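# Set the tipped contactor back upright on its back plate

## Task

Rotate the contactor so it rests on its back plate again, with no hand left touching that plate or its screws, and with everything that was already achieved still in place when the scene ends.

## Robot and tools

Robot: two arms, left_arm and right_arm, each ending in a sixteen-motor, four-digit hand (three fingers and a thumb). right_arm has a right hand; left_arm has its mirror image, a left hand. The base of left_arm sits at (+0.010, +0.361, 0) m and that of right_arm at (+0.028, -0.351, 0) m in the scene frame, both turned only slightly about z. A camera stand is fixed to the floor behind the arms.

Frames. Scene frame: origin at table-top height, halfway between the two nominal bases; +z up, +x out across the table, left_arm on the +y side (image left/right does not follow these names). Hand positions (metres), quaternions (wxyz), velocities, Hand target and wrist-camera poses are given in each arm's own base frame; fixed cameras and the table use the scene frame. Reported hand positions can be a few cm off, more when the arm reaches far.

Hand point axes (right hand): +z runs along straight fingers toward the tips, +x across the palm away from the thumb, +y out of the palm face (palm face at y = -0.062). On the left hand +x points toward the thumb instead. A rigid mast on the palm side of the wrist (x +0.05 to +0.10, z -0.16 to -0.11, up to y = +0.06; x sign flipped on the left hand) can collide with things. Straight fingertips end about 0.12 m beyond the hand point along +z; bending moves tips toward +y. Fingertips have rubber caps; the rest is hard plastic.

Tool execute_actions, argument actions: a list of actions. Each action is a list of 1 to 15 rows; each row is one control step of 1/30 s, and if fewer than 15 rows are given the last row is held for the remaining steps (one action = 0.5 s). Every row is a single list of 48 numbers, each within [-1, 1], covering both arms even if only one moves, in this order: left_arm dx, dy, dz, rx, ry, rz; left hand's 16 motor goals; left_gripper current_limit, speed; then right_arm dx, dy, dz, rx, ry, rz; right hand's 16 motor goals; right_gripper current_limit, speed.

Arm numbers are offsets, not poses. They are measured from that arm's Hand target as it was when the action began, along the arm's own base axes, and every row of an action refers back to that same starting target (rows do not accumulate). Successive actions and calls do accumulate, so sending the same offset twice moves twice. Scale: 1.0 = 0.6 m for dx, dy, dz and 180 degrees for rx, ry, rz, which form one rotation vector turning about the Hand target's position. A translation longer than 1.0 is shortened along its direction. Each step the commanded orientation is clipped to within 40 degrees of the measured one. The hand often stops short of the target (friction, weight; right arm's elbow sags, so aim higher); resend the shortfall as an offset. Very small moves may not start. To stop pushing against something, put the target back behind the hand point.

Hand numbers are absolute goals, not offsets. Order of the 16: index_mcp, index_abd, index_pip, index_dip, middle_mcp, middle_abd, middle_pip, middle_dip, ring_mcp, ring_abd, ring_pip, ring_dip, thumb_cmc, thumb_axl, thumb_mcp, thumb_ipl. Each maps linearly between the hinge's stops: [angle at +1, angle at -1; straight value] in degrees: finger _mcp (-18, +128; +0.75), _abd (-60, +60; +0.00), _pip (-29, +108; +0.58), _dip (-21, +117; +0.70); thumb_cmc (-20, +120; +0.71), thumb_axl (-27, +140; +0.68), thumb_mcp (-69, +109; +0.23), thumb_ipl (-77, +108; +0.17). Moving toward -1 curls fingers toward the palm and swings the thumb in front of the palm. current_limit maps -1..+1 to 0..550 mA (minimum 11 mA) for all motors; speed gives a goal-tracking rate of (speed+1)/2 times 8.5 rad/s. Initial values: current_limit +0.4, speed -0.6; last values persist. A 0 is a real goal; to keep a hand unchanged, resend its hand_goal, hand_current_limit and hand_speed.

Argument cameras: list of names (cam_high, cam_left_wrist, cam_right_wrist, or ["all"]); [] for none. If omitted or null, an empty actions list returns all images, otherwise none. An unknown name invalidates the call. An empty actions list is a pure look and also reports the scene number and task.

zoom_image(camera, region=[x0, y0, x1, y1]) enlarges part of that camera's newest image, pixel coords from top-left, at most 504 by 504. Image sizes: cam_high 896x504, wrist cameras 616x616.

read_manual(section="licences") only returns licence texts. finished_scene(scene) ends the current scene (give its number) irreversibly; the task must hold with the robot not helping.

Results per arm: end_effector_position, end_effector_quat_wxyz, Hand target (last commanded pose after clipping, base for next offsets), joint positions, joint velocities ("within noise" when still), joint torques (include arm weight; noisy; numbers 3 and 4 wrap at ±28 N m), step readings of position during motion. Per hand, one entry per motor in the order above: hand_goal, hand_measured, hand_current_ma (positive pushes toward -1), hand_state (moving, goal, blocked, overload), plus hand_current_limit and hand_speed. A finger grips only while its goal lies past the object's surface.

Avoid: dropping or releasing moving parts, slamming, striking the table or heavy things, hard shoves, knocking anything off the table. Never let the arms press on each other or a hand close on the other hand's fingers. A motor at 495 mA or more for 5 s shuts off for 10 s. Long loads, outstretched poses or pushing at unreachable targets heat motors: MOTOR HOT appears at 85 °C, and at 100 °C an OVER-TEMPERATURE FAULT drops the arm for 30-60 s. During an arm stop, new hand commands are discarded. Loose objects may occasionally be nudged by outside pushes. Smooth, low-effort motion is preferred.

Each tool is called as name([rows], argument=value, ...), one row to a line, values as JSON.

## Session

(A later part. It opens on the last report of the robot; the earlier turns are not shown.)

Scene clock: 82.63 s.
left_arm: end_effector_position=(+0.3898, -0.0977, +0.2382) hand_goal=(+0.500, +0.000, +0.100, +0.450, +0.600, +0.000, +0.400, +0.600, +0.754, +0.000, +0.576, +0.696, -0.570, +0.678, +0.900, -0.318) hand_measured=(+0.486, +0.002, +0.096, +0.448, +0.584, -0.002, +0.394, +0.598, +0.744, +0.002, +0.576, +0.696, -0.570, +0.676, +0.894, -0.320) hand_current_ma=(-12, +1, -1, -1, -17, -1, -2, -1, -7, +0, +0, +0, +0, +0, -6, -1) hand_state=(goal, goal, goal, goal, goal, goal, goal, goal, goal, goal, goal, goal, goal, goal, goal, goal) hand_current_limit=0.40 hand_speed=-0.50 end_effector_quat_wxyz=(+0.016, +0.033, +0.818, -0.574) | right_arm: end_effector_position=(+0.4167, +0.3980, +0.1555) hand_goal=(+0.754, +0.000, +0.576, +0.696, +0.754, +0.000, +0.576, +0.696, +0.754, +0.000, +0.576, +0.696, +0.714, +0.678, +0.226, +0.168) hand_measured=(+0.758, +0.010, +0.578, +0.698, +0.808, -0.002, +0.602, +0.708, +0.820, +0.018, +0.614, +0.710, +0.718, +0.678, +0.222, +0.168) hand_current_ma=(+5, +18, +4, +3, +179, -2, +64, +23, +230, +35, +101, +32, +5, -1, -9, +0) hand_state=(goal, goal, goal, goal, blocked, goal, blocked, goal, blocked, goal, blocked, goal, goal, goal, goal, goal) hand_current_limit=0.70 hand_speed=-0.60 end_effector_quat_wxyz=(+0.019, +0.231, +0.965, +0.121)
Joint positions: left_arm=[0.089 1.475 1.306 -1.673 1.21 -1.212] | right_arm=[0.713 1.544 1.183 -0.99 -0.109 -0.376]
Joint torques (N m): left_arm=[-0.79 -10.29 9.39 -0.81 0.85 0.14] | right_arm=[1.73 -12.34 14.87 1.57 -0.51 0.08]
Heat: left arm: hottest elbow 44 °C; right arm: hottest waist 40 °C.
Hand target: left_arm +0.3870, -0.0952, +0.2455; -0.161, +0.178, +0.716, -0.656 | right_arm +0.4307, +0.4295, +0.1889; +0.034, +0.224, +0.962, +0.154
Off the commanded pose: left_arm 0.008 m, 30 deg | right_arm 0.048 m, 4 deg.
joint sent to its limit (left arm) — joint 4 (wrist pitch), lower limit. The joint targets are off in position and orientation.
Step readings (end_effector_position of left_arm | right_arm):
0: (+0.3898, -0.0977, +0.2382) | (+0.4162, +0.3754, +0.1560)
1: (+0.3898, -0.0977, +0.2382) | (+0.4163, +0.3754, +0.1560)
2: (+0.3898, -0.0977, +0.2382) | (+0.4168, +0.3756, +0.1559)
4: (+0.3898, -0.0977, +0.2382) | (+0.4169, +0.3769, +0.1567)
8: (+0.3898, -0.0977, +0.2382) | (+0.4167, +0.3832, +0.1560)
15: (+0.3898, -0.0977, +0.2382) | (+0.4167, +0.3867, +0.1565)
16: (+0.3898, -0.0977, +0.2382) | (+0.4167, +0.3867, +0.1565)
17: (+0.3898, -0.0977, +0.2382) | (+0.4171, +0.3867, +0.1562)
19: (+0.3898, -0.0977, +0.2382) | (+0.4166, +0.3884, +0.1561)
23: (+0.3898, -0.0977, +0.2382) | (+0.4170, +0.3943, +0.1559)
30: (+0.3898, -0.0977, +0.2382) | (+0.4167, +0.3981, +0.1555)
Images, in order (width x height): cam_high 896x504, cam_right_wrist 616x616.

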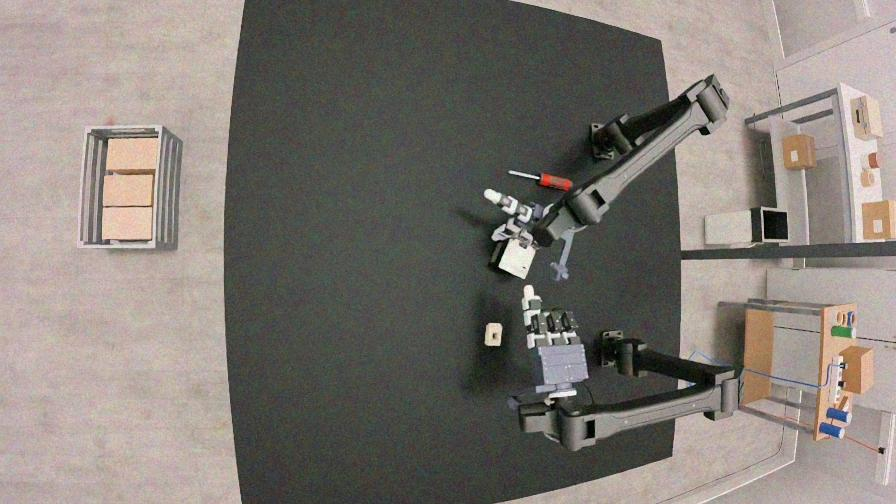

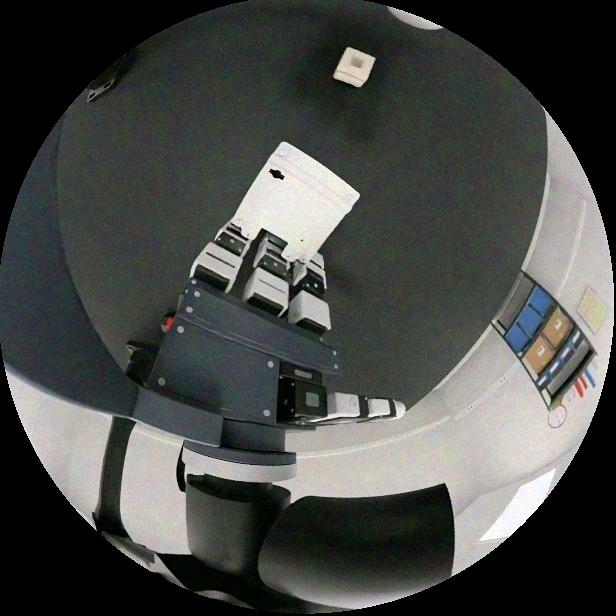

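execute_actions([
  [[0,0,0,0,0,0,0.5,0,0.1,0.45,0.6,0,0.4,0.6,0.754,0,0.576,0.696,-0.571,0.678,0.899,-0.319,0.4,-0.5,-0.02,-0.06,0.005,0,0,0,0.754,0,0.576,0.696,0.754,0,0.576,0.696,0.754,0,0.576,0.696,0.714,0.678,0.226,0.168,0.5,-0.6]],
  [[0,0,0,0,0,0,0.5,0,0.1,0.45,0.6,0,0.4,0.6,0.754,0,0.576,0.696,-0.571,0.678,0.899,-0.319,0.4,-0.5,-0.03,-0.08,0.0,0,0,0,0.754,0,0.576,0.696,0.754,0,0.576,0.696,0.754,0,0.576,0.696,0.714,0.678,0.226,0.168,0.5,-0.6]],
  [[0,0,0,0,0,0,0.5,0,0.1,0.45,0.6,0,0.4,0.6,0.754,0,0.576,0.696,-0.571,0.678,0.899,-0.319,0.4,-0.5,-0.03,-0.08,0.06,0,0,0,0.754,0,0.576,0.696,0.754,0,0.576,0.696,0.754,0,0.576,0.696,0.714,0.678,0.226,0.168,0.5,-0.6]],
  [[0,0,0,0,0,0,0.5,0,0.1,0.45,0.6,0,0.4,0.6,0.754,0,0.576,0.696,-0.571,0.678,0.899,-0.319,0.4,-0.5,-0.03,-0.09,0.08,0,0,0,0.754,0,0.576,0.696,0.754,0,0.576,0.696,0.754,0,0.576,0.696,0.714,0.678,0.226,0.168,0.4,-0.6]],
  [[0,0,0,0,0,0,0.5,0,0.1,0.45,0.6,0,0.4,0.6,0.754,0,0.576,0.696,-0.571,0.678,0.899,-0.319,0.4,-0.5,-0.03,-0.1,0.02,0,0,0,0.754,0,0.576,0.696,0.754,0,0.576,0.696,0.754,0,0.576,0.696,0.714,0.678,0.226,0.168,0.4,-0.6]],
  [[0,0,0,0,0,0,0.5,0,0.1,0.45,0.6,0,0.4,0.6,0.754,0,0.576,0.696,-0.571,0.678,0.899,-0.319,0.4,-0.5,-0.02,-0.1,0,0,0,0,0.754,0,0.576,0.696,0.754,0,0.576,0.696,0.754,0,0.576,0.696,0.714,0.678,0.226,0.168,0.4,-0.6]],
], cameras=["all"])

zoom_image(camera="cam_high", region=[470, 190, 590, 310])

zoom_image(camera="cam_left_wrist", region=[180, 80, 380, 280])

Scene clock: 87.73 s.
left_arm: end_effector_position=(+0.3898, -0.0977, +0.2382) hand_goal=(+0.500, +0.000, +0.100, +0.450, +0.600, +0.000, +0.400, +0.600, +0.754, +0.000, +0.576, +0.696, -0.570, +0.678, +0.900, -0.318) hand_measured=(+0.486, +0.002, +0.096, +0.448, +0.584, -0.002, +0.394, +0.598, +0.744, +0.002, +0.576, +0.696, -0.570, +0.676, +0.894, -0.320) hand_current_ma=(-12, +1, -1, -1, -17, -1, -2, -1, -7, +0, +0, +0, +0, +0, -6, -1) hand_state=(goal, goal, goal, goal, goal, goal, goal, goal, goal, goal, goal, goal, goal, goal, goal, goal) hand_current_limit=0.40 hand_speed=-0.50 end_effector_quat_wxyz=(+0.016, +0.033, +0.818, -0.574) | right_arm: end_effector_position=(+0.3388, +0.1239, +0.2783) hand_goal=(+0.754, +0.000, +0.576, +0.696, +0.754, +0.000, +0.576, +0.696, +0.754, +0.000, +0.576, +0.696, +0.714, +0.678, +0.226, +0.168) hand_measured=(+0.756, +0.002, +0.578, +0.698, +0.756, -0.002, +0.578, +0.700, +0.756, +0.002, +0.578, +0.698, +0.716, +0.678, +0.222, +0.168) hand_current_ma=(+3, +1, +2, +3, +3, -1, +2, +4, +3, +1, +3, +3, +4, -1, -10, +0) hand_state=(goal, goal, goal, goal, goal, goal, goal, goal, goal, goal, goal, goal, goal, goal, goal, goal) hand_current_limit=0.40 hand_speed=-0.60 end_effector_quat_wxyz=(+0.028, +0.229, +0.962, +0.149)
Joint positions: left_arm=[0.089 1.475 1.306 -1.673 1.21 -1.212] | right_arm=[0.056 0.984 1.006 -1.45 -0.269 -1.027]
Joint torques (N m): left_arm=[-1.14 -10.99 9.24 -1.05 0.87 0.18] | right_arm=[-0.44 -6.07 9.07 0.55 -0.67 -0.19]
Heat: left arm: hottest elbow 44 °C; right arm: hottest waist 40 °C.
Hand target: left_arm +0.3870, -0.0952, +0.2455; -0.161, +0.178, +0.716, -0.656 | right_arm +0.3346, +0.1235, +0.2879; +0.034, +0.224, +0.962, +0.154
Off the commanded pose: left_arm 0.008 m, 30 deg | right_arm 0.010 m, 1 deg.
joint sent to its limit (left arm) — joint 4 (wrist pitch), lower limit. The joint targets are off in position and orientation.
Step readings (end_effector_position of left_arm | right_arm):
0: (+0.3898, -0.0977, +0.2382) | (+0.4167, +0.3980, +0.1555)
1: (+0.3898, -0.0977, +0.2382) | (+0.4167, +0.3980, +0.1555)
2: (+0.3898, -0.0977, +0.2382) | (+0.4167, +0.3980, +0.1555)
4: (+0.3898, -0.0977, +0.2382) | (+0.4177, +0.3970, +0.1556)
8: (+0.3898, -0.0977, +0.2382) | (+0.4172, +0.3933, +0.1555)
15: (+0.3898, -0.0977, +0.2382) | (+0.4171, +0.3897, +0.1593)
16: (+0.3898, -0.0977, +0.2382) | (+0.4165, +0.3894, +0.1594)
17: (+0.3898, -0.0977, +0.2382) | (+0.4141, +0.3880, +0.1582)
19: (+0.3898, -0.0977, +0.2382) | (+0.4056, +0.3798, +0.1569)
23: (+0.3898, -0.0977, +0.2382) | (+0.3982, +0.3560, +0.1636)
30: (+0.3898, -0.0977, +0.2382) | (+0.4052, +0.3421, +0.1786)
31: (+0.3898, -0.0977, +0.2382) | (+0.4039, +0.3427, +0.1787)
32: (+0.3898, -0.0977, +0.2382) | (+0.4021, +0.3426, +0.1782)
34: (+0.3898, -0.0977, +0.2382) | (+0.3943, +0.3355, +0.1791)
38: (+0.3898, -0.0977, +0.2382) | (+0.3867, +0.3125, +0.1953)
45: (+0.3898, -0.0977, +0.2382) | (+0.3873, +0.2953, +0.2185)
46: (+0.3898, -0.0977, +0.2382) | (+0.3863, +0.2954, +0.2173)
47: (+0.3898, -0.0977, +0.2382) | (+0.3829, +0.2947, +0.2164)
49: (+0.3898, -0.0977, +0.2382) | (+0.3749, +0.2859, +0.2176)
53: (+0.3898, -0.0977, +0.2382) | (+0.3704, +0.2565, +0.2361)
60: (+0.3898, -0.0977, +0.2382) | (+0.3631, +0.2389, +0.2536)
61: (+0.3898, -0.0977, +0.2382) | (+0.3616, +0.2396, +0.2533)
62: (+0.3898, -0.0977, +0.2382) | (+0.3592, +0.2394, +0.2531)
64: (+0.3898, -0.0977, +0.2382) | (+0.3569, +0.2298, +0.2549)
68: (+0.3898, -0.0977, +0.2382) | (+0.3600, +0.1945, +0.2688)
75: (+0.3898, -0.0977, +0.2382) | (+0.3524, +0.1825, +0.2800)
76: (+0.3898, -0.0977, +0.2382) | (+0.3512, +0.1830, +0.2799)
77: (+0.3898, -0.0977, +0.2382) | (+0.3492, +0.1824, +0.2795)
79: (+0.3898, -0.0977, +0.2382) | (+0.3475, +0.1704, +0.2777)
83: (+0.3898, -0.0977, +0.2382) | (+0.3478, +0.1305, +0.2748)
90: (+0.3898, -0.0977, +0.2382) | (+0.3421, +0.1214, +0.2782)

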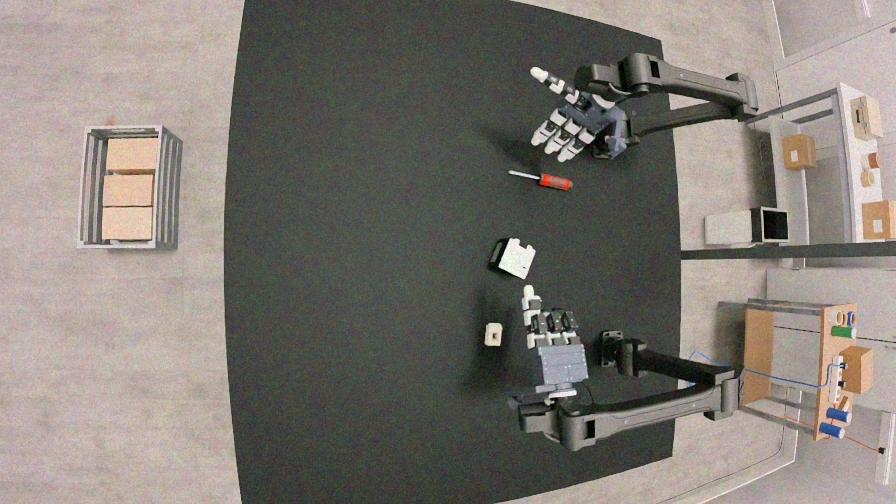

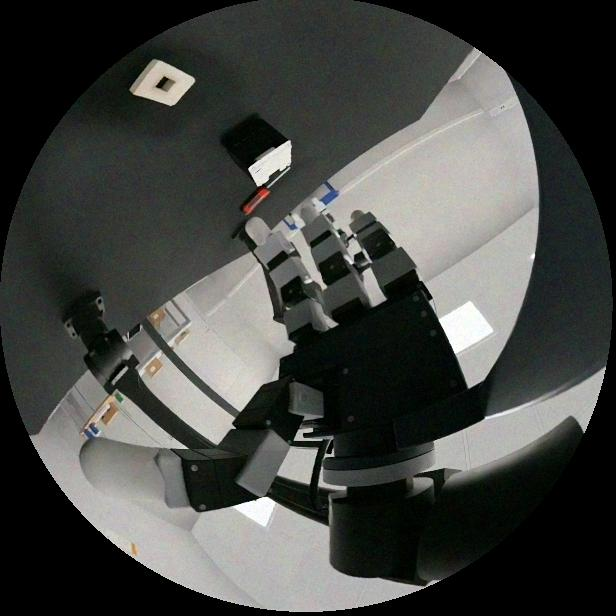

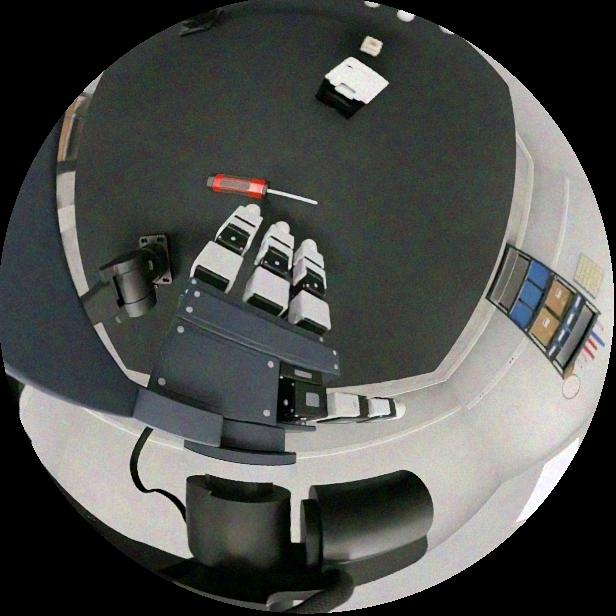

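Scaled by 4.200 from the camera's 896x504 image, which has a finer 1280x720 frame.

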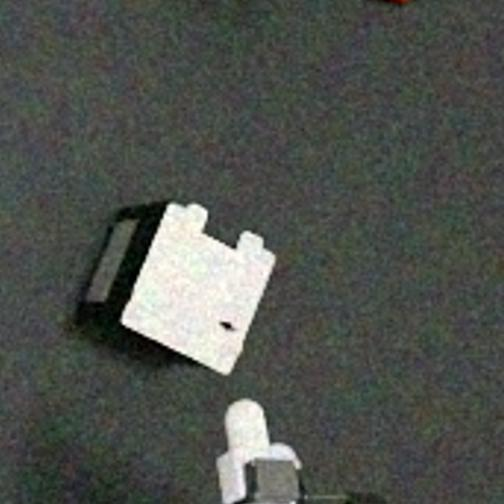

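Scaled by 2.520 from the camera's 616x616 image, which has a finer 880x880 frame.

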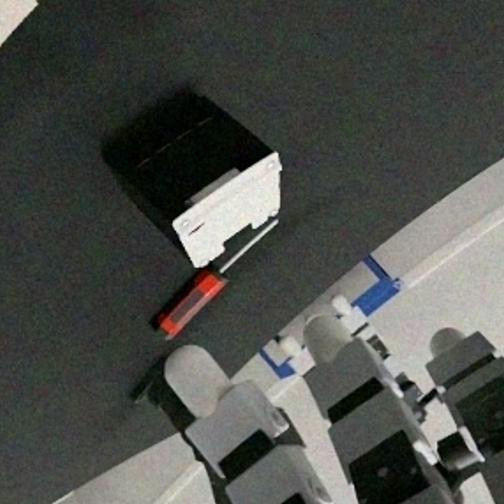

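execute_actions([
  [[-0.0033,-0.073,-0.008,0,0,0.012,0.41,0,-0.08,0.333,0.41,0,-0.08,0.333,0.754,0,0.576,0.696,-0.571,0.678,0.899,-0.319,0.4,-0.7,0,0,0,0,0,0,0.754,0,0.576,0.696,0.754,0,0.576,0.696,0.754,0,0.576,0.696,0.714,0.678,0.226,0.168,0.4,-0.6]],
  [[-0.0033,-0.073,-0.008,0,0,0,0.41,0,-0.08,0.333,0.41,0,-0.08,0.333,0.754,0,0.576,0.696,-0.571,0.678,0.899,-0.319,0.4,-0.7,0,0,0,0,0,0,0.754,0,0.576,0.696,0.754,0,0.576,0.696,0.754,0,0.576,0.696,0.714,0.678,0.226,0.168,0.4,-0.6]],
  [[-0.0033,-0.073,-0.008,0,0,0,0.41,0,-0.08,0.333,0.41,0,-0.08,0.333,0.754,0,0.576,0.696,-0.571,0.678,0.899,-0.319,0.4,-0.7,0,0,0,0,0,0,0.754,0,0.576,0.696,0.754,0,0.576,0.696,0.754,0,0.576,0.696,0.714,0.678,0.226,0.168,0.4,-0.6]],
  [[-0.0033,-0.073,-0.008,0,0,0,0.41,0,-0.08,0.333,0.41,0,-0.08,0.333,0.754,0,0.576,0.696,-0.571,0.678,0.899,-0.319,0.4,-0.7,0,0,0,0,0,0,0.754,0,0.576,0.696,0.754,0,0.576,0.696,0.754,0,0.576,0.696,0.714,0.678,0.226,0.168,0.4,-0.6]],
  [[-0.0033,-0.073,-0.008,0,0,0,0.41,0,-0.08,0.333,0.41,0,-0.08,0.333,0.754,0,0.576,0.696,-0.571,0.678,0.899,-0.319,0.4,-0.7,0,0,0,0,0,0,0.754,0,0.576,0.696,0.754,0,0.576,0.696,0.754,0,0.576,0.696,0.714,0.678,0.226,0.168,0.4,-0.6]],
  [[-0.0033,-0.073,-0.008,0,0,0,0.41,0,-0.08,0.333,0.41,0,-0.08,0.333,0.754,0,0.576,0.696,-0.571,0.678,0.899,-0.319,0.4,-0.7,0,0,0,0,0,0,0.754,0,0.576,0.696,0.754,0,0.576,0.696,0.754,0,0.576,0.696,0.714,0.678,0.226,0.168,0.4,-0.6]],
], cameras=["all"])

zoom_image(camera="cam_left_wrist", region=[0, 20, 320, 340])

Scene clock: 92.37 s.
left_arm: end_effector_position=(+0.3606, -0.3471, +0.1952) hand_goal=(+0.410, +0.000, -0.080, +0.334, +0.410, +0.000, -0.080, +0.334, +0.754, +0.000, +0.576, +0.696, -0.570, +0.678, +0.900, -0.318) hand_measured=(+0.404, +0.002, -0.078, +0.336, +0.404, -0.002, -0.078, +0.336, +0.744, +0.002, +0.576, +0.696, -0.570, +0.676, +0.894, -0.320) hand_current_ma=(-3, +1, +0, +1, -3, -1, +0, +1, -7, +0, +0, +0, +0, +0, -6, -1) hand_state=(goal, goal, goal, goal, goal, goal, goal, goal, goal, goal, goal, goal, goal, goal, goal, goal) hand_current_limit=0.40 hand_speed=-0.70 end_effector_quat_wxyz=(-0.173, +0.148, +0.721, -0.654) | right_arm: end_effector_position=(+0.3386, +0.1240, +0.2784) hand_goal=(+0.754, +0.000, +0.576, +0.696, +0.754, +0.000, +0.576, +0.696, +0.754, +0.000, +0.576, +0.696, +0.714, +0.678, +0.226, +0.168) hand_measured=(+0.756, +0.002, +0.578, +0.698, +0.756, -0.002, +0.578, +0.700, +0.756, +0.002, +0.578, +0.698, +0.716, +0.678, +0.222, +0.168) hand_current_ma=(+3, +1, +2, +3, +3, -1, +2, +4, +3, +1, +3, +3, +4, -1, -10, +0) hand_state=(goal, goal, goal, goal, goal, goal, goal, goal, goal, goal, goal, goal, goal, goal, goal, goal) hand_current_limit=0.40 hand_speed=-0.60 end_effector_quat_wxyz=(+0.028, +0.228, +0.962, +0.149)
Joint positions: left_arm=[-0.43 1.789 1.46 -1.606 1.48 -1.262] | right_arm=[0.056 0.984 1.006 -1.45 -0.27 -1.029]
Joint torques (N m): left_arm=[-0.97 -13.51 14.04 -0.13 1.46 -0.23] | right_arm=[-0.44 -6.01 9.11 0.5 -0.69 -0.2]
Heat: left arm: hottest elbow 45 °C; right arm: hottest waist 40 °C.
Hand target: left_arm +0.3752, -0.3580, +0.2167; -0.149, +0.165, +0.719, -0.658 | right_arm +0.3347, +0.1234, +0.2879; +0.034, +0.224, +0.962, +0.154
Off the commanded pose: left_arm 0.028 m, 3 deg | right_arm 0.010 m, 1 deg.
Step readings (end_effector_position of left_arm | right_arm):
0: (+0.3898, -0.0977, +0.2382) | (+0.3388, +0.1239, +0.2783)
1: (+0.3898, -0.0977, +0.2382) | (+0.3388, +0.1239, +0.2783)
2: (+0.3900, -0.0983, +0.2387) | (+0.3388, +0.1239, +0.2783)
4: (+0.3901, -0.1034, +0.2401) | (+0.3387, +0.1240, +0.2784)
8: (+0.3863, -0.1248, +0.2408) | (+0.3387, +0.1240, +0.2784)
15: (+0.3833, -0.1401, +0.2369) | (+0.3386, +0.1240, +0.2784)
16: (+0.3837, -0.1397, +0.2365) | (+0.3386, +0.1240, +0.2784)
17: (+0.3844, -0.1402, +0.2370) | (+0.3386, +0.1240, +0.2784)
19: (+0.3845, -0.1461, +0.2371) | (+0.3386, +0.1240, +0.2784)
23: (+0.3795, -0.1682, +0.2303) | (+0.3386, +0.1240, +0.2784)
30: (+0.3749, -0.1834, +0.2235) | (+0.3386, +0.1240, +0.2784)
31: (+0.3750, -0.1836, +0.2237) | (+0.3386, +0.1240, +0.2784)
32: (+0.3757, -0.1842, +0.2243) | (+0.3386, +0.1240, +0.2784)
34: (+0.3759, -0.1889, +0.2245) | (+0.3386, +0.1240, +0.2784)
38: (+0.3694, -0.2096, +0.2163) | (+0.3386, +0.1240, +0.2784)
45: (+0.3623, -0.2254, +0.2085) | (+0.3386, +0.1240, +0.2784)
46: (+0.3627, -0.2250, +0.2087) | (+0.3386, +0.1240, +0.2784)
47: (+0.3639, -0.2256, +0.2097) | (+0.3386, +0.1240, +0.2784)
49: (+0.3669, -0.2308, +0.2117) | (+0.3386, +0.1240, +0.2784)
53: (+0.3667, -0.2510, +0.2102) | (+0.3386, +0.1240, +0.2784)
60: (+0.3588, -0.2670, +0.2040) | (+0.3386, +0.1240, +0.2784)
61: (+0.3593, -0.2666, +0.2041) | (+0.3386, +0.1240, +0.2784)
62: (+0.3606, -0.2678, +0.2048) | (+0.3386, +0.1240, +0.2784)
64: (+0.3653, -0.2725, +0.2074) | (+0.3386, +0.1240, +0.2784)
68: (+0.3673, -0.2925, +0.2064) | (+0.3386, +0.1240, +0.2784)
75: (+0.3571, -0.3092, +0.1989) | (+0.3386, +0.1240, +0.2784)
76: (+0.3571, -0.3094, +0.1991) | (+0.3386, +0.1240, +0.2784)
77: (+0.3588, -0.3100, +0.1996) | (+0.3386, +0.1240, +0.2784)
79: (+0.3632, -0.3149, +0.2024) | (+0.3386, +0.1240, +0.2784)
83: (+0.3665, -0.3340, +0.2023) | (+0.3386, +0.1240, +0.2784)
90: (+0.3559, -0.3513, +0.1954) | (+0.3386, +0.1240, +0.2784)

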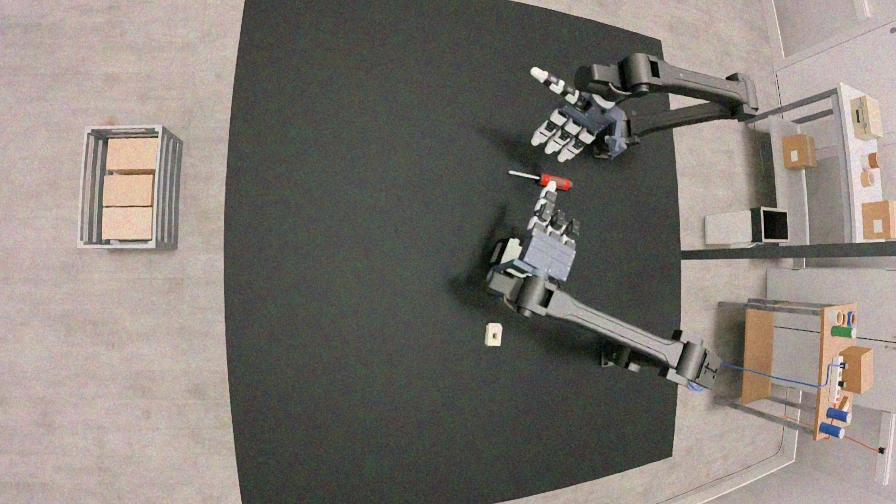

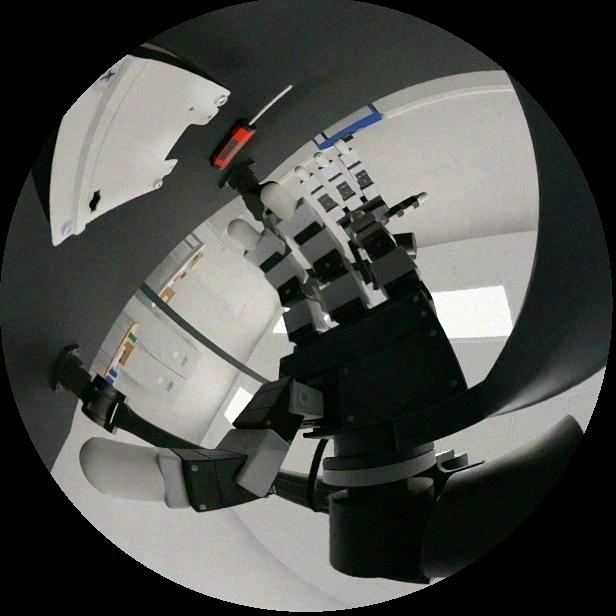

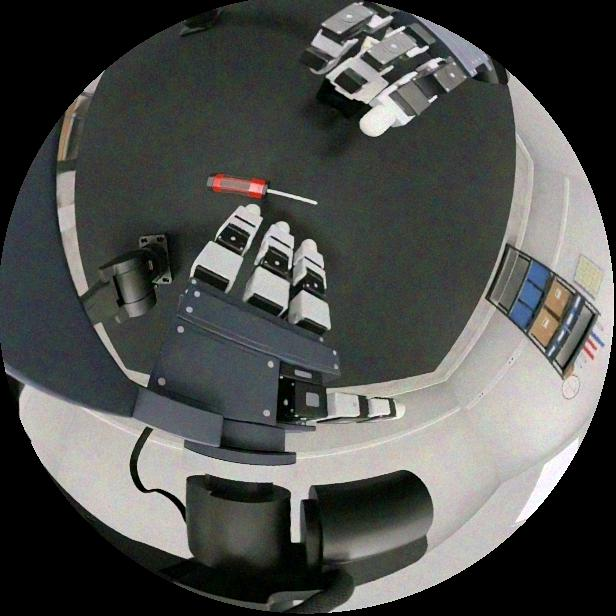

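Scaled by 1.575 from the camera's 616x616 image, which has a finer 880x880 frame.

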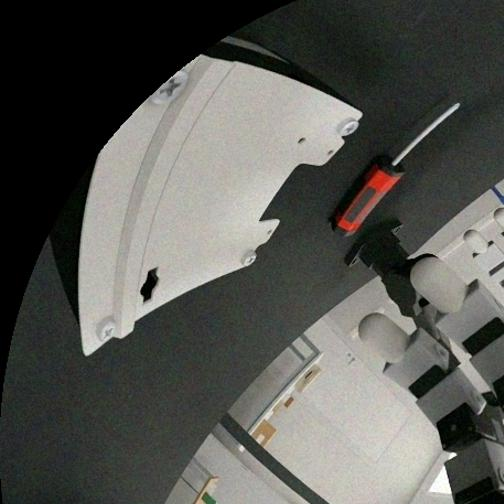

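execute_actions([
  [[0.006,-0.004,-0.035,0,0,0,0.41,0,-0.08,0.333,0.41,0,-0.08,0.333,0.754,0,0.576,0.696,-0.571,0.678,0.899,-0.319,0.4,-0.7,0,0,0,0,0,0,0.754,0,0.576,0.696,0.754,0,0.576,0.696,0.754,0,0.576,0.696,0.714,0.678,0.226,0.168,0.4,-0.6]],
  [[0.004,-0.002,-0.05,0,0,0,0.41,0,-0.08,0.333,0.41,0,-0.08,0.333,0.754,0,0.576,0.696,-0.571,0.678,0.899,-0.319,0.4,-0.7,0,0,0,0,0,0,0.754,0,0.576,0.696,0.754,0,0.576,0.696,0.754,0,0.576,0.696,0.714,0.678,0.226,0.168,0.4,-0.6]],
], cameras=["cam_left_wrist"])

Scene clock: 94.93 s.
left_arm: end_effector_position=(+0.3834, -0.3584, +0.1620) hand_goal=(+0.410, +0.000, -0.080, +0.334, +0.410, +0.000, -0.080, +0.334, +0.754, +0.000, +0.576, +0.696, -0.570, +0.678, +0.900, -0.318) hand_measured=(+0.404, +0.002, -0.078, +0.336, +0.404, -0.002, -0.078, +0.336, +0.744, +0.002, +0.576, +0.696, -0.570, +0.676, +0.894, -0.320) hand_current_ma=(-3, +1, +0, +1, -3, -1, +0, +1, -7, +0, +0, +0, +0, +0, -6, -1) hand_state=(goal, goal, goal, goal, goal, goal, goal, goal, goal, goal, goal, goal, goal, goal, goal, goal) hand_current_limit=0.40 hand_speed=-0.70 end_effector_quat_wxyz=(-0.150, +0.165, +0.719, -0.658) | right_arm: end_effector_position=(+0.3386, +0.1240, +0.2784) hand_goal=(+0.754, +0.000, +0.576, +0.696, +0.754, +0.000, +0.576, +0.696, +0.754, +0.000, +0.576, +0.696, +0.714, +0.678, +0.226, +0.168) hand_measured=(+0.756, +0.002, +0.578, +0.698, +0.756, -0.002, +0.578, +0.700, +0.756, +0.002, +0.578, +0.698, +0.716, +0.678, +0.222, +0.168) hand_current_ma=(+3, +1, +2, +3, +3, -1, +2, +4, +3, +1, +3, +3, +4, -1, -10, +0) hand_state=(goal, goal, goal, goal, goal, goal, goal, goal, goal, goal, goal, goal, goal, goal, goal, goal) hand_current_limit=0.40 hand_speed=-0.60 end_effector_quat_wxyz=(+0.028, +0.228, +0.962, +0.149)
Joint positions: left_arm=[-0.431 1.834 1.447 -1.396 1.48 -1.356] | right_arm=[0.056 0.984 1.006 -1.45 -0.27 -1.029]
Joint torques (N m): left_arm=[-1.61 -13.98 8.47 -0.01 1.45 -0.25] | right_arm=[-0.62 -6.07 9.13 0.46 -0.68 -0.19]
Heat: left arm: hottest elbow 45 °C; right arm: hottest waist 40 °C.
Hand target: left_arm +0.3811, -0.3615, +0.1657; -0.149, +0.164, +0.719, -0.658 | right_arm +0.3347, +0.1234, +0.2879; +0.034, +0.224, +0.962, +0.154
Off the commanded pose: left_arm 0.005 m, 0 deg | right_arm 0.010 m, 1 deg.
Step readings (end_effector_position of left_arm | right_arm):
0: (+0.3606, -0.3471, +0.1952) | (+0.3386, +0.1240, +0.2784)
1: (+0.3607, -0.3472, +0.1951) | (+0.3386, +0.1240, +0.2784)
2: (+0.3610, -0.3481, +0.1948) | (+0.3386, +0.1240, +0.2784)
4: (+0.3643, -0.3496, +0.1929) | (+0.3386, +0.1240, +0.2784)
8: (+0.3688, -0.3517, +0.1879) | (+0.3386, +0.1240, +0.2784)
15: (+0.3722, -0.3532, +0.1834) | (+0.3386, +0.1240, +0.2784)
16: (+0.3725, -0.3534, +0.1833) | (+0.3386, +0.1240, +0.2784)
17: (+0.3736, -0.3539, +0.1829) | (+0.3386, +0.1240, +0.2784)
19: (+0.3770, -0.3555, +0.1805) | (+0.3386, +0.1240, +0.2784)
23: (+0.3823, -0.3579, +0.1721) | (+0.3386, +0.1240, +0.2784)
30: (+0.3827, -0.3581, +0.1622) | (+0.3386, +0.1240, +0.2784)
Images, in order (width x height): cam_left_wrist 616x616.

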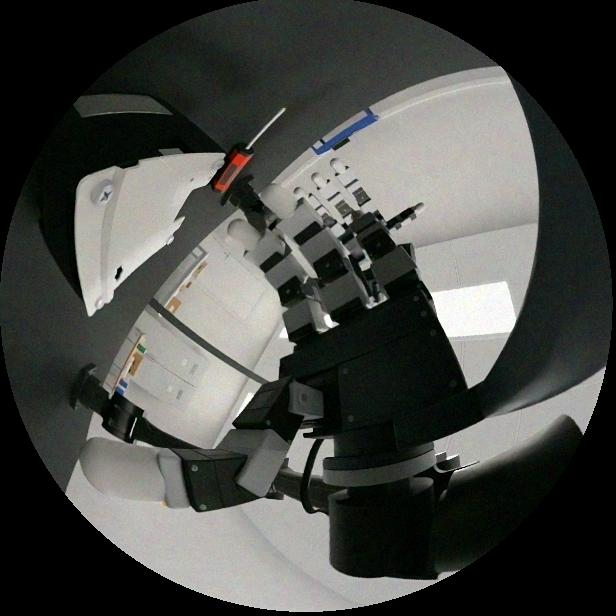

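execute_actions([
  [[-0.0165,0.001,-0.045,0,0,0,0.41,0,-0.08,0.333,0.41,0,-0.08,0.333,0.754,0,0.576,0.696,-0.571,0.678,0.899,-0.319,0.4,-0.7,0,0,0,0,0,0,0.754,0,0.576,0.696,0.754,0,0.576,0.696,0.754,0,0.576,0.696,0.714,0.678,0.226,0.168,0.4,-0.6]],
  [[0,0,-0.065,0,0,0,0.41,0,-0.08,0.333,0.41,0,-0.08,0.333,0.754,0,0.576,0.696,-0.571,0.678,0.899,-0.319,0.4,-0.7,0,0,0,0,0,0,0.754,0,0.576,0.696,0.754,0,0.576,0.696,0.754,0,0.576,0.696,0.714,0.678,0.226,0.168,0.4,-0.6]],
], cameras=["cam_left_wrist","cam_right_wrist"])

zoom_image(camera="cam_right_wrist", region=[280, 0, 520, 160])

Scene clock: 97.50 s.
left_arm: end_effector_position=(+0.3752, -0.3548, +0.0930) hand_goal=(+0.410, +0.000, -0.080, +0.334, +0.410, +0.000, -0.080, +0.334, +0.754, +0.000, +0.576, +0.696, -0.570, +0.678, +0.900, -0.318) hand_measured=(+0.404, +0.002, -0.078, +0.336, +0.404, -0.002, -0.078, +0.336, +0.744, +0.002, +0.576, +0.696, -0.570, +0.676, +0.894, -0.320) hand_current_ma=(-3, +1, +0, +1, -3, -1, +0, +1, -7, +0, +0, +0, +0, +0, -6, -1) hand_state=(goal, goal, goal, goal, goal, goal, goal, goal, goal, goal, goal, goal, goal, goal, goal, goal) hand_current_limit=0.40 hand_speed=-0.70 end_effector_quat_wxyz=(-0.151, +0.161, +0.720, -0.658) | right_arm: end_effector_position=(+0.3386, +0.1240, +0.2784) hand_goal=(+0.754, +0.000, +0.576, +0.696, +0.754, +0.000, +0.576, +0.696, +0.754, +0.000, +0.576, +0.696, +0.714, +0.678, +0.226, +0.168) hand_measured=(+0.756, +0.002, +0.578, +0.698, +0.756, -0.002, +0.578, +0.700, +0.756, +0.002, +0.578, +0.698, +0.716, +0.678, +0.222, +0.168) hand_current_ma=(+3, +1, +2, +3, +3, -1, +2, +4, +3, +1, +3, +3, +4, -1, -10, +0) hand_state=(goal, goal, goal, goal, goal, goal, goal, goal, goal, goal, goal, goal, goal, goal, goal, goal) hand_current_limit=0.40 hand_speed=-0.60 end_effector_quat_wxyz=(+0.028, +0.228, +0.962, +0.149)
Joint positions: left_arm=[-0.431 1.883 1.319 -1.157 1.48 -1.427] | right_arm=[0.056 0.984 1.006 -1.45 -0.27 -1.029]
Joint torques (N m): left_arm=[-1.79 -14.39 7.91 0.25 1.43 -0.25] | right_arm=[-0.62 -5.95 9.11 0.49 -0.68 -0.19]
Heat: left arm: hottest elbow 44 °C; right arm: hottest waist 40 °C.
Hand target: left_arm +0.3712, -0.3610, +0.0997; -0.149, +0.164, +0.719, -0.659 | right_arm +0.3347, +0.1234, +0.2879; +0.034, +0.224, +0.962, +0.154
Off the commanded pose: left_arm 0.010 m, 0 deg | right_arm 0.010 m, 1 deg.
Step readings (end_effector_position of left_arm | right_arm):
0: (+0.3834, -0.3584, +0.1620) | (+0.3386, +0.1240, +0.2784)
1: (+0.3836, -0.3585, +0.1620) | (+0.3386, +0.1240, +0.2784)
2: (+0.3831, -0.3583, +0.1604) | (+0.3386, +0.1240, +0.2784)
4: (+0.3809, -0.3574, +0.1551) | (+0.3386, +0.1240, +0.2784)
8: (+0.3747, -0.3537, +0.1414) | (+0.3386, +0.1240, +0.2784)
15: (+0.3761, -0.3551, +0.1336) | (+0.3386, +0.1240, +0.2784)
16: (+0.3763, -0.3552, +0.1330) | (+0.3386, +0.1240, +0.2784)
17: (+0.3767, -0.3554, +0.1317) | (+0.3386, +0.1240, +0.2784)
19: (+0.3766, -0.3554, +0.1276) | (+0.3386, +0.1240, +0.2784)
23: (+0.3745, -0.3544, +0.1094) | (+0.3386, +0.1240, +0.2784)
30: (+0.3739, -0.3542, +0.0932) | (+0.3386, +0.1240, +0.2784)
Images, in order (width x height): cam_left_wrist 616x616, cam_right_wrist 616x616.

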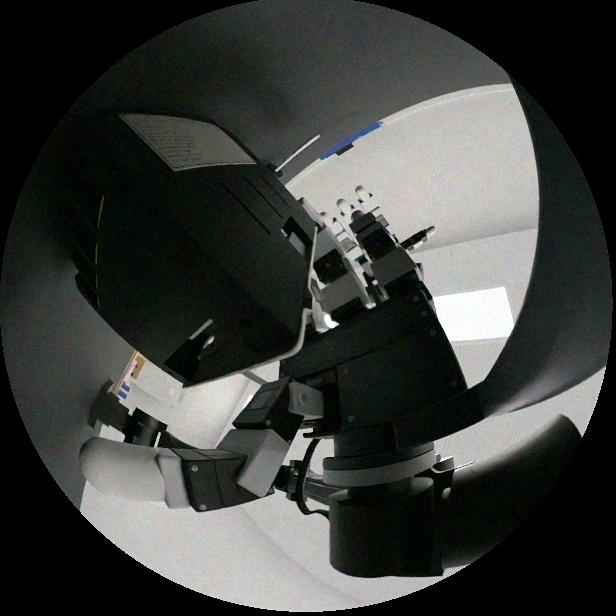

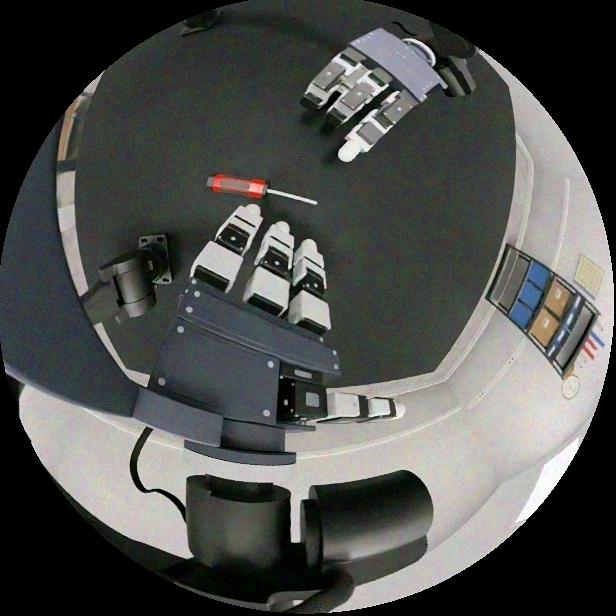

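Scaled by 2.100 from the camera's 616x616 image, which has a finer 880x880 frame.

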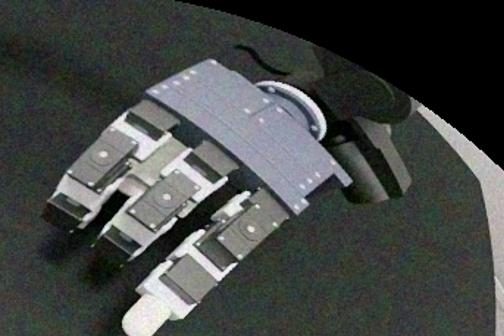

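execute_actions([
  [[0,0,0,0,0,0,0.25,0,-0.05,0.38,0.25,0,-0.05,0.38,0.754,0,0.576,0.696,-0.571,0.678,0.8,-0.37,0.3,-0.8,0,0,0,0,0,0,0.754,0,0.576,0.696,0.754,0,0.576,0.696,0.754,0,0.576,0.696,0.714,0.678,0.226,0.168,0.4,-0.6]],
  [[0,0,0,0,0,0,0.1,0,-0.02,0.41,0.1,0,-0.02,0.41,0.754,0,0.576,0.696,-0.571,0.678,0.7,-0.45,0.3,-0.8,0,0,0,0,0,0,0.754,0,0.576,0.696,0.754,0,0.576,0.696,0.754,0,0.576,0.696,0.714,0.678,0.226,0.168,0.4,-0.6]],
  [[0,0,0,0,0,0,0.03,0,-0.02,0.41,0.03,0,-0.02,0.41,0.754,0,0.576,0.696,-0.571,0.678,0.62,-0.5,0.3,-0.8,0,0,0,0,0,0,0.754,0,0.576,0.696,0.754,0,0.576,0.696,0.754,0,0.576,0.696,0.714,0.678,0.226,0.168,0.4,-0.6]],
  [[0,0,0,0,0,0,-0.03,0,-0.02,0.41,-0.03,0,-0.02,0.41,0.754,0,0.576,0.696,-0.571,0.678,0.56,-0.52,0.3,-0.8,0,0,0,0,0,0,0.754,0,0.576,0.696,0.754,0,0.576,0.696,0.754,0,0.576,0.696,0.714,0.678,0.226,0.168,0.4,-0.6]],
], cameras=["cam_left_wrist","cam_high"])

Scene clock: 100.37 s.
left_arm: end_effector_position=(+0.3734, -0.3576, +0.0878) hand_goal=(-0.030, +0.000, -0.020, +0.410, -0.030, +0.000, -0.020, +0.410, +0.754, +0.000, +0.576, +0.696, -0.570, +0.678, +0.560, -0.520) hand_measured=(+0.058, +0.000, +0.000, +0.414, +0.052, -0.002, -0.002, +0.416, +0.744, +0.002, +0.576, +0.696, -0.570, +0.676, +0.664, -0.472) hand_current_ma=(+225, +0, +21, +2, +201, -1, +17, +2, -7, +0, +0, +0, +0, +0, +358, +128) hand_state=(blocked, goal, blocked, goal, blocked, goal, goal, goal, goal, goal, goal, goal, goal, goal, blocked, blocked) hand_current_limit=0.30 hand_speed=-0.80 end_effector_quat_wxyz=(-0.154, +0.157, +0.720, -0.658) | right_arm: end_effector_position=(+0.3386, +0.1240, +0.2784) hand_goal=(+0.754, +0.000, +0.576, +0.696, +0.754, +0.000, +0.576, +0.696, +0.754, +0.000, +0.576, +0.696, +0.714, +0.678, +0.226, +0.168) hand_measured=(+0.756, +0.002, +0.578, +0.698, +0.756, -0.002, +0.578, +0.700, +0.756, +0.002, +0.578, +0.698, +0.716, +0.678, +0.222, +0.168) hand_current_ma=(+3, +1, +2, +3, +3, -1, +2, +4, +3, +1, +3, +3, +4, -1, -10, +0) hand_state=(goal, goal, goal, goal, goal, goal, goal, goal, goal, goal, goal, goal, goal, goal, goal, goal) hand_current_limit=0.40 hand_speed=-0.60 end_effector_quat_wxyz=(+0.028, +0.228, +0.962, +0.149)
Joint positions: left_arm=[-0.437 1.881 1.301 -1.079 1.483 -1.497] | right_arm=[0.056 0.984 1.006 -1.45 -0.27 -1.029]
Joint torques (N m): left_arm=[-2.32 -15.5 7.71 0.35 1.2 -0.24] | right_arm=[-0.56 -5.95 9.06 0.53 -0.68 -0.19]
Heat: left arm: hottest elbow 44 °C; right arm: hottest waist 40 °C.
Hand target: left_arm +0.3712, -0.3610, +0.0997; -0.149, +0.164, +0.719, -0.658 | right_arm +0.3347, +0.1234, +0.2879; +0.034, +0.224, +0.962, +0.154
Off the commanded pose: left_arm 0.013 m, 1 deg | right_arm 0.010 m, 1 deg.
Step readings (end_effector_position of left_arm | right_arm):
0: (+0.3752, -0.3548, +0.0930) | (+0.3386, +0.1240, +0.2784)
1: (+0.3753, -0.3548, +0.0930) | (+0.3386, +0.1240, +0.2784)
2: (+0.3755, -0.3549, +0.0929) | (+0.3386, +0.1240, +0.2784)
4: (+0.3765, -0.3554, +0.0927) | (+0.3386, +0.1240, +0.2784)
8: (+0.3765, -0.3554, +0.0911) | (+0.3386, +0.1240, +0.2784)
15: (+0.3753, -0.3549, +0.0887) | (+0.3386, +0.1240, +0.2784)
16: (+0.3754, -0.3549, +0.0887) | (+0.3386, +0.1240, +0.2784)
17: (+0.3756, -0.3550, +0.0887) | (+0.3386, +0.1240, +0.2784)
19: (+0.3754, -0.3549, +0.0882) | (+0.3386, +0.1240, +0.2784)
23: (+0.3755, -0.3550, +0.0877) | (+0.3386, +0.1240, +0.2784)
30: (+0.3750, -0.3556, +0.0872) | (+0.3386, +0.1240, +0.2784)
31: (+0.3745, -0.3554, +0.0867) | (+0.3386, +0.1240, +0.2784)
32: (+0.3741, -0.3560, +0.0867) | (+0.3386, +0.1240, +0.2784)
34: (+0.3731, -0.3574, +0.0869) | (+0.3386, +0.1240, +0.2784)
38: (+0.3734, -0.3575, +0.0876) | (+0.3386, +0.1240, +0.2784)
45: (+0.3735, -0.3575, +0.0876) | (+0.3386, +0.1240, +0.2784)
46: (+0.3734, -0.3575, +0.0876) | (+0.3386, +0.1240, +0.2784)
47: (+0.3734, -0.3575, +0.0876) | (+0.3386, +0.1240, +0.2784)
49: (+0.3734, -0.3576, +0.0877) | (+0.3386, +0.1240, +0.2784)
53: (+0.3734, -0.3576, +0.0878) | (+0.3386, +0.1240, +0.2784)
60: (+0.3734, -0.3576, +0.0878) | (+0.3386, +0.1240, +0.2784)
Images, in order (width x height): cam_high 896x504, cam_left_wrist 616x616.

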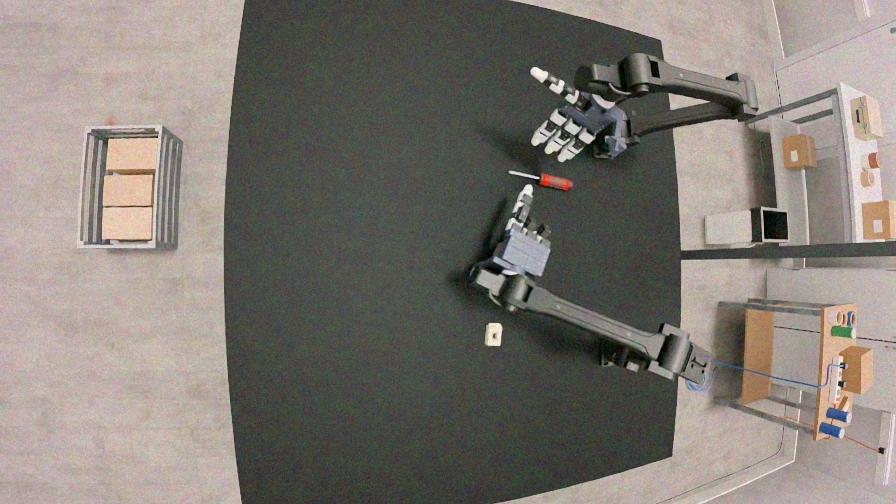

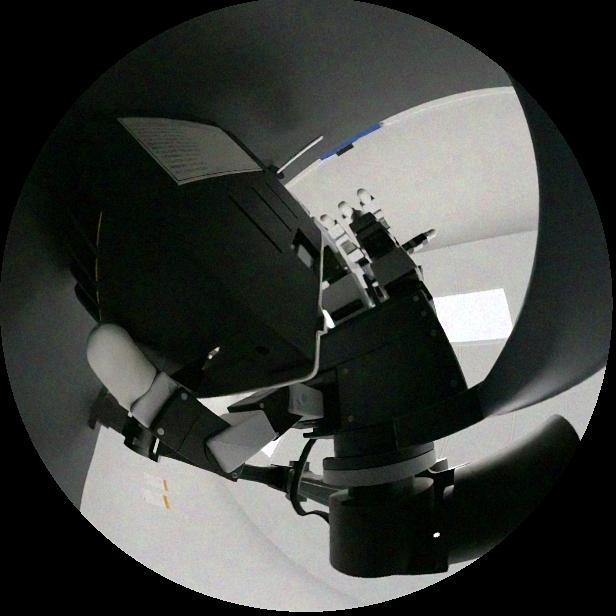

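execute_actions([
  [[0,0,0,0,0,0,-0.12,0,-0.03,0.4,-0.12,0,-0.03,0.4,0.754,0,0.576,0.696,-0.571,0.678,0.5,-0.56,0.6,-0.8,0,0,0,0,0,0,0.754,0,0.576,0.696,0.754,0,0.576,0.696,0.754,0,0.576,0.696,0.714,0.678,0.226,0.168,0.4,-0.6]],
  [[0,0,0.03,0,0,0,-0.12,0,-0.03,0.4,-0.12,0,-0.03,0.4,0.754,0,0.576,0.696,-0.571,0.678,0.5,-0.56,0.6,-0.8,0,0,0,0,0,0,0.754,0,0.576,0.696,0.754,0,0.576,0.696,0.754,0,0.576,0.696,0.714,0.678,0.226,0.168,0.4,-0.6]],
  [[0,0,0.03,0,0,0,-0.12,0,-0.03,0.4,-0.12,0,-0.03,0.4,0.754,0,0.576,0.696,-0.571,0.678,0.5,-0.56,0.6,-0.8,0,0,0,0,0,0,0.754,0,0.576,0.696,0.754,0,0.576,0.696,0.754,0,0.576,0.696,0.714,0.678,0.226,0.168,0.4,-0.6]],
], cameras=["cam_left_wrist","cam_right_wrist"])

zoom_image(camera="cam_right_wrist", region=[280, 0, 520, 160])

Scene clock: 103.13 s.
left_arm: end_effector_position=(+0.3689, -0.3574, +0.0905) hand_goal=(-0.120, +0.000, -0.030, +0.400, -0.120, +0.000, -0.030, +0.400, +0.754, +0.000, +0.576, +0.696, -0.570, +0.678, +0.500, -0.560) hand_measured=(+0.036, -0.010, +0.024, +0.426, +0.022, -0.012, +0.018, +0.428, +0.744, +0.002, +0.576, +0.696, -0.558, +0.676, +0.662, -0.472) hand_current_ma=(+440, -6, +97, +31, +440, -8, +77, +33, -7, +0, +0, +0, +10, +0, +440, +327) hand_state=(blocked, goal, blocked, blocked, blocked, goal, blocked, blocked, goal, goal, goal, goal, goal, goal, blocked, blocked) hand_current_limit=0.60 hand_speed=-0.80 end_effector_quat_wxyz=(-0.161, +0.155, +0.723, -0.654) | right_arm: end_effector_position=(+0.3386, +0.1240, +0.2784) hand_goal=(+0.754, +0.000, +0.576, +0.696, +0.754, +0.000, +0.576, +0.696, +0.754, +0.000, +0.576, +0.696, +0.714, +0.678, +0.226, +0.168) hand_measured=(+0.756, +0.002, +0.578, +0.698, +0.756, -0.002, +0.578, +0.700, +0.756, +0.002, +0.578, +0.698, +0.716, +0.678, +0.222, +0.168) hand_current_ma=(+3, +1, +2, +3, +3, -1, +2, +4, +3, +1, +3, +3, +4, -1, -10, +0) hand_state=(goal, goal, goal, goal, goal, goal, goal, goal, goal, goal, goal, goal, goal, goal, goal, goal) hand_current_limit=0.40 hand_speed=-0.60 end_effector_quat_wxyz=(+0.028, +0.228, +0.962, +0.149)
Joint positions: left_arm=[-0.442 1.875 1.301 -1.099 1.478 -1.497] | right_arm=[0.056 0.984 1.006 -1.45 -0.27 -1.029]
Joint torques (N m): left_arm=[-2.14 -18.02 10.52 -1.43 1.46 -0.41] | right_arm=[-0.5 -5.95 9.1 0.47 -0.68 -0.19]
Heat: left arm: hottest elbow 44 °C; right arm: hottest waist 40 °C.
Hand target: left_arm +0.3712, -0.3610, +0.1357; -0.149, +0.164, +0.719, -0.659 | right_arm +0.3347, +0.1234, +0.2879; +0.034, +0.224, +0.962, +0.154
Off the commanded pose: left_arm 0.045 m, 2 deg | right_arm 0.010 m, 1 deg.
Step readings (end_effector_position of left_arm | right_arm):
0: (+0.3734, -0.3576, +0.0878) | (+0.3386, +0.1240, +0.2784)
1: (+0.3734, -0.3576, +0.0878) | (+0.3386, +0.1240, +0.2784)
2: (+0.3734, -0.3577, +0.0879) | (+0.3386, +0.1240, +0.2784)
4: (+0.3728, -0.3583, +0.0880) | (+0.3386, +0.1240, +0.2784)
8: (+0.3728, -0.3583, +0.0880) | (+0.3386, +0.1240, +0.2784)
15: (+0.3728, -0.3583, +0.0880) | (+0.3386, +0.1240, +0.2784)
16: (+0.3728, -0.3583, +0.0880) | (+0.3386, +0.1240, +0.2784)
17: (+0.3728, -0.3583, +0.0880) | (+0.3386, +0.1240, +0.2784)
19: (+0.3729, -0.3584, +0.0888) | (+0.3386, +0.1240, +0.2784)
23: (+0.3728, -0.3583, +0.0888) | (+0.3386, +0.1240, +0.2784)
30: (+0.3722, -0.3580, +0.0896) | (+0.3386, +0.1240, +0.2784)
31: (+0.3721, -0.3580, +0.0897) | (+0.3386, +0.1240, +0.2784)
32: (+0.3717, -0.3578, +0.0897) | (+0.3386, +0.1240, +0.2784)
34: (+0.3710, -0.3581, +0.0902) | (+0.3386, +0.1240, +0.2784)
38: (+0.3699, -0.3580, +0.0905) | (+0.3386, +0.1240, +0.2784)
45: (+0.3691, -0.3576, +0.0905) | (+0.3386, +0.1240, +0.2784)
Images, in order (width x height): cam_left_wrist 616x616, cam_right_wrist 616x616.

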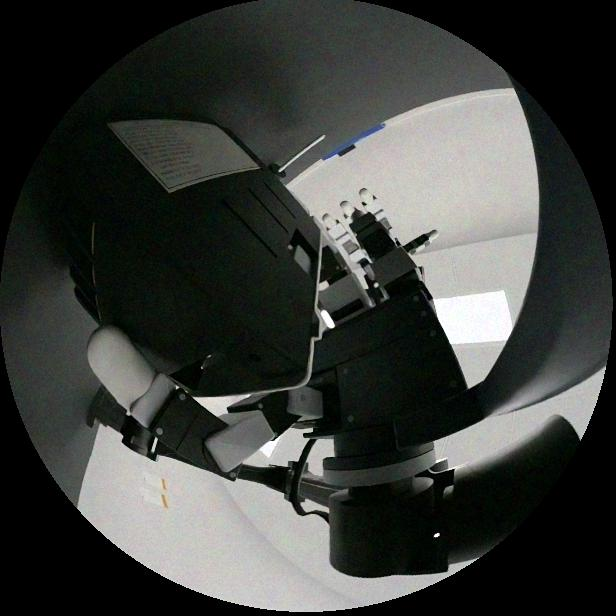

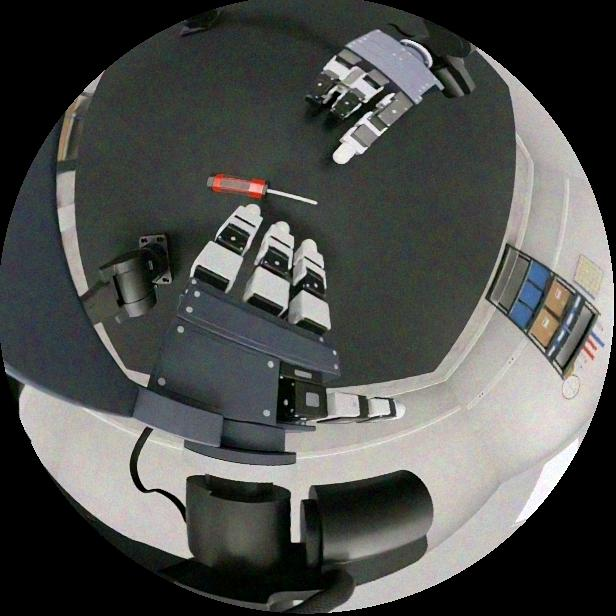

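Scaled by 2.100 from the camera's 616x616 image, which has a finer 880x880 frame.

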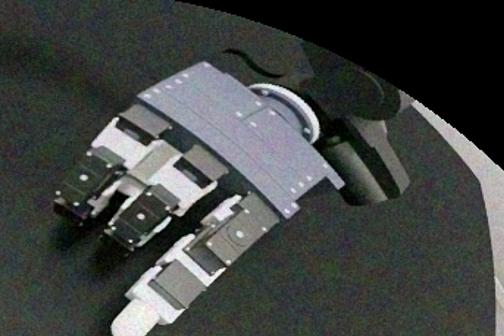

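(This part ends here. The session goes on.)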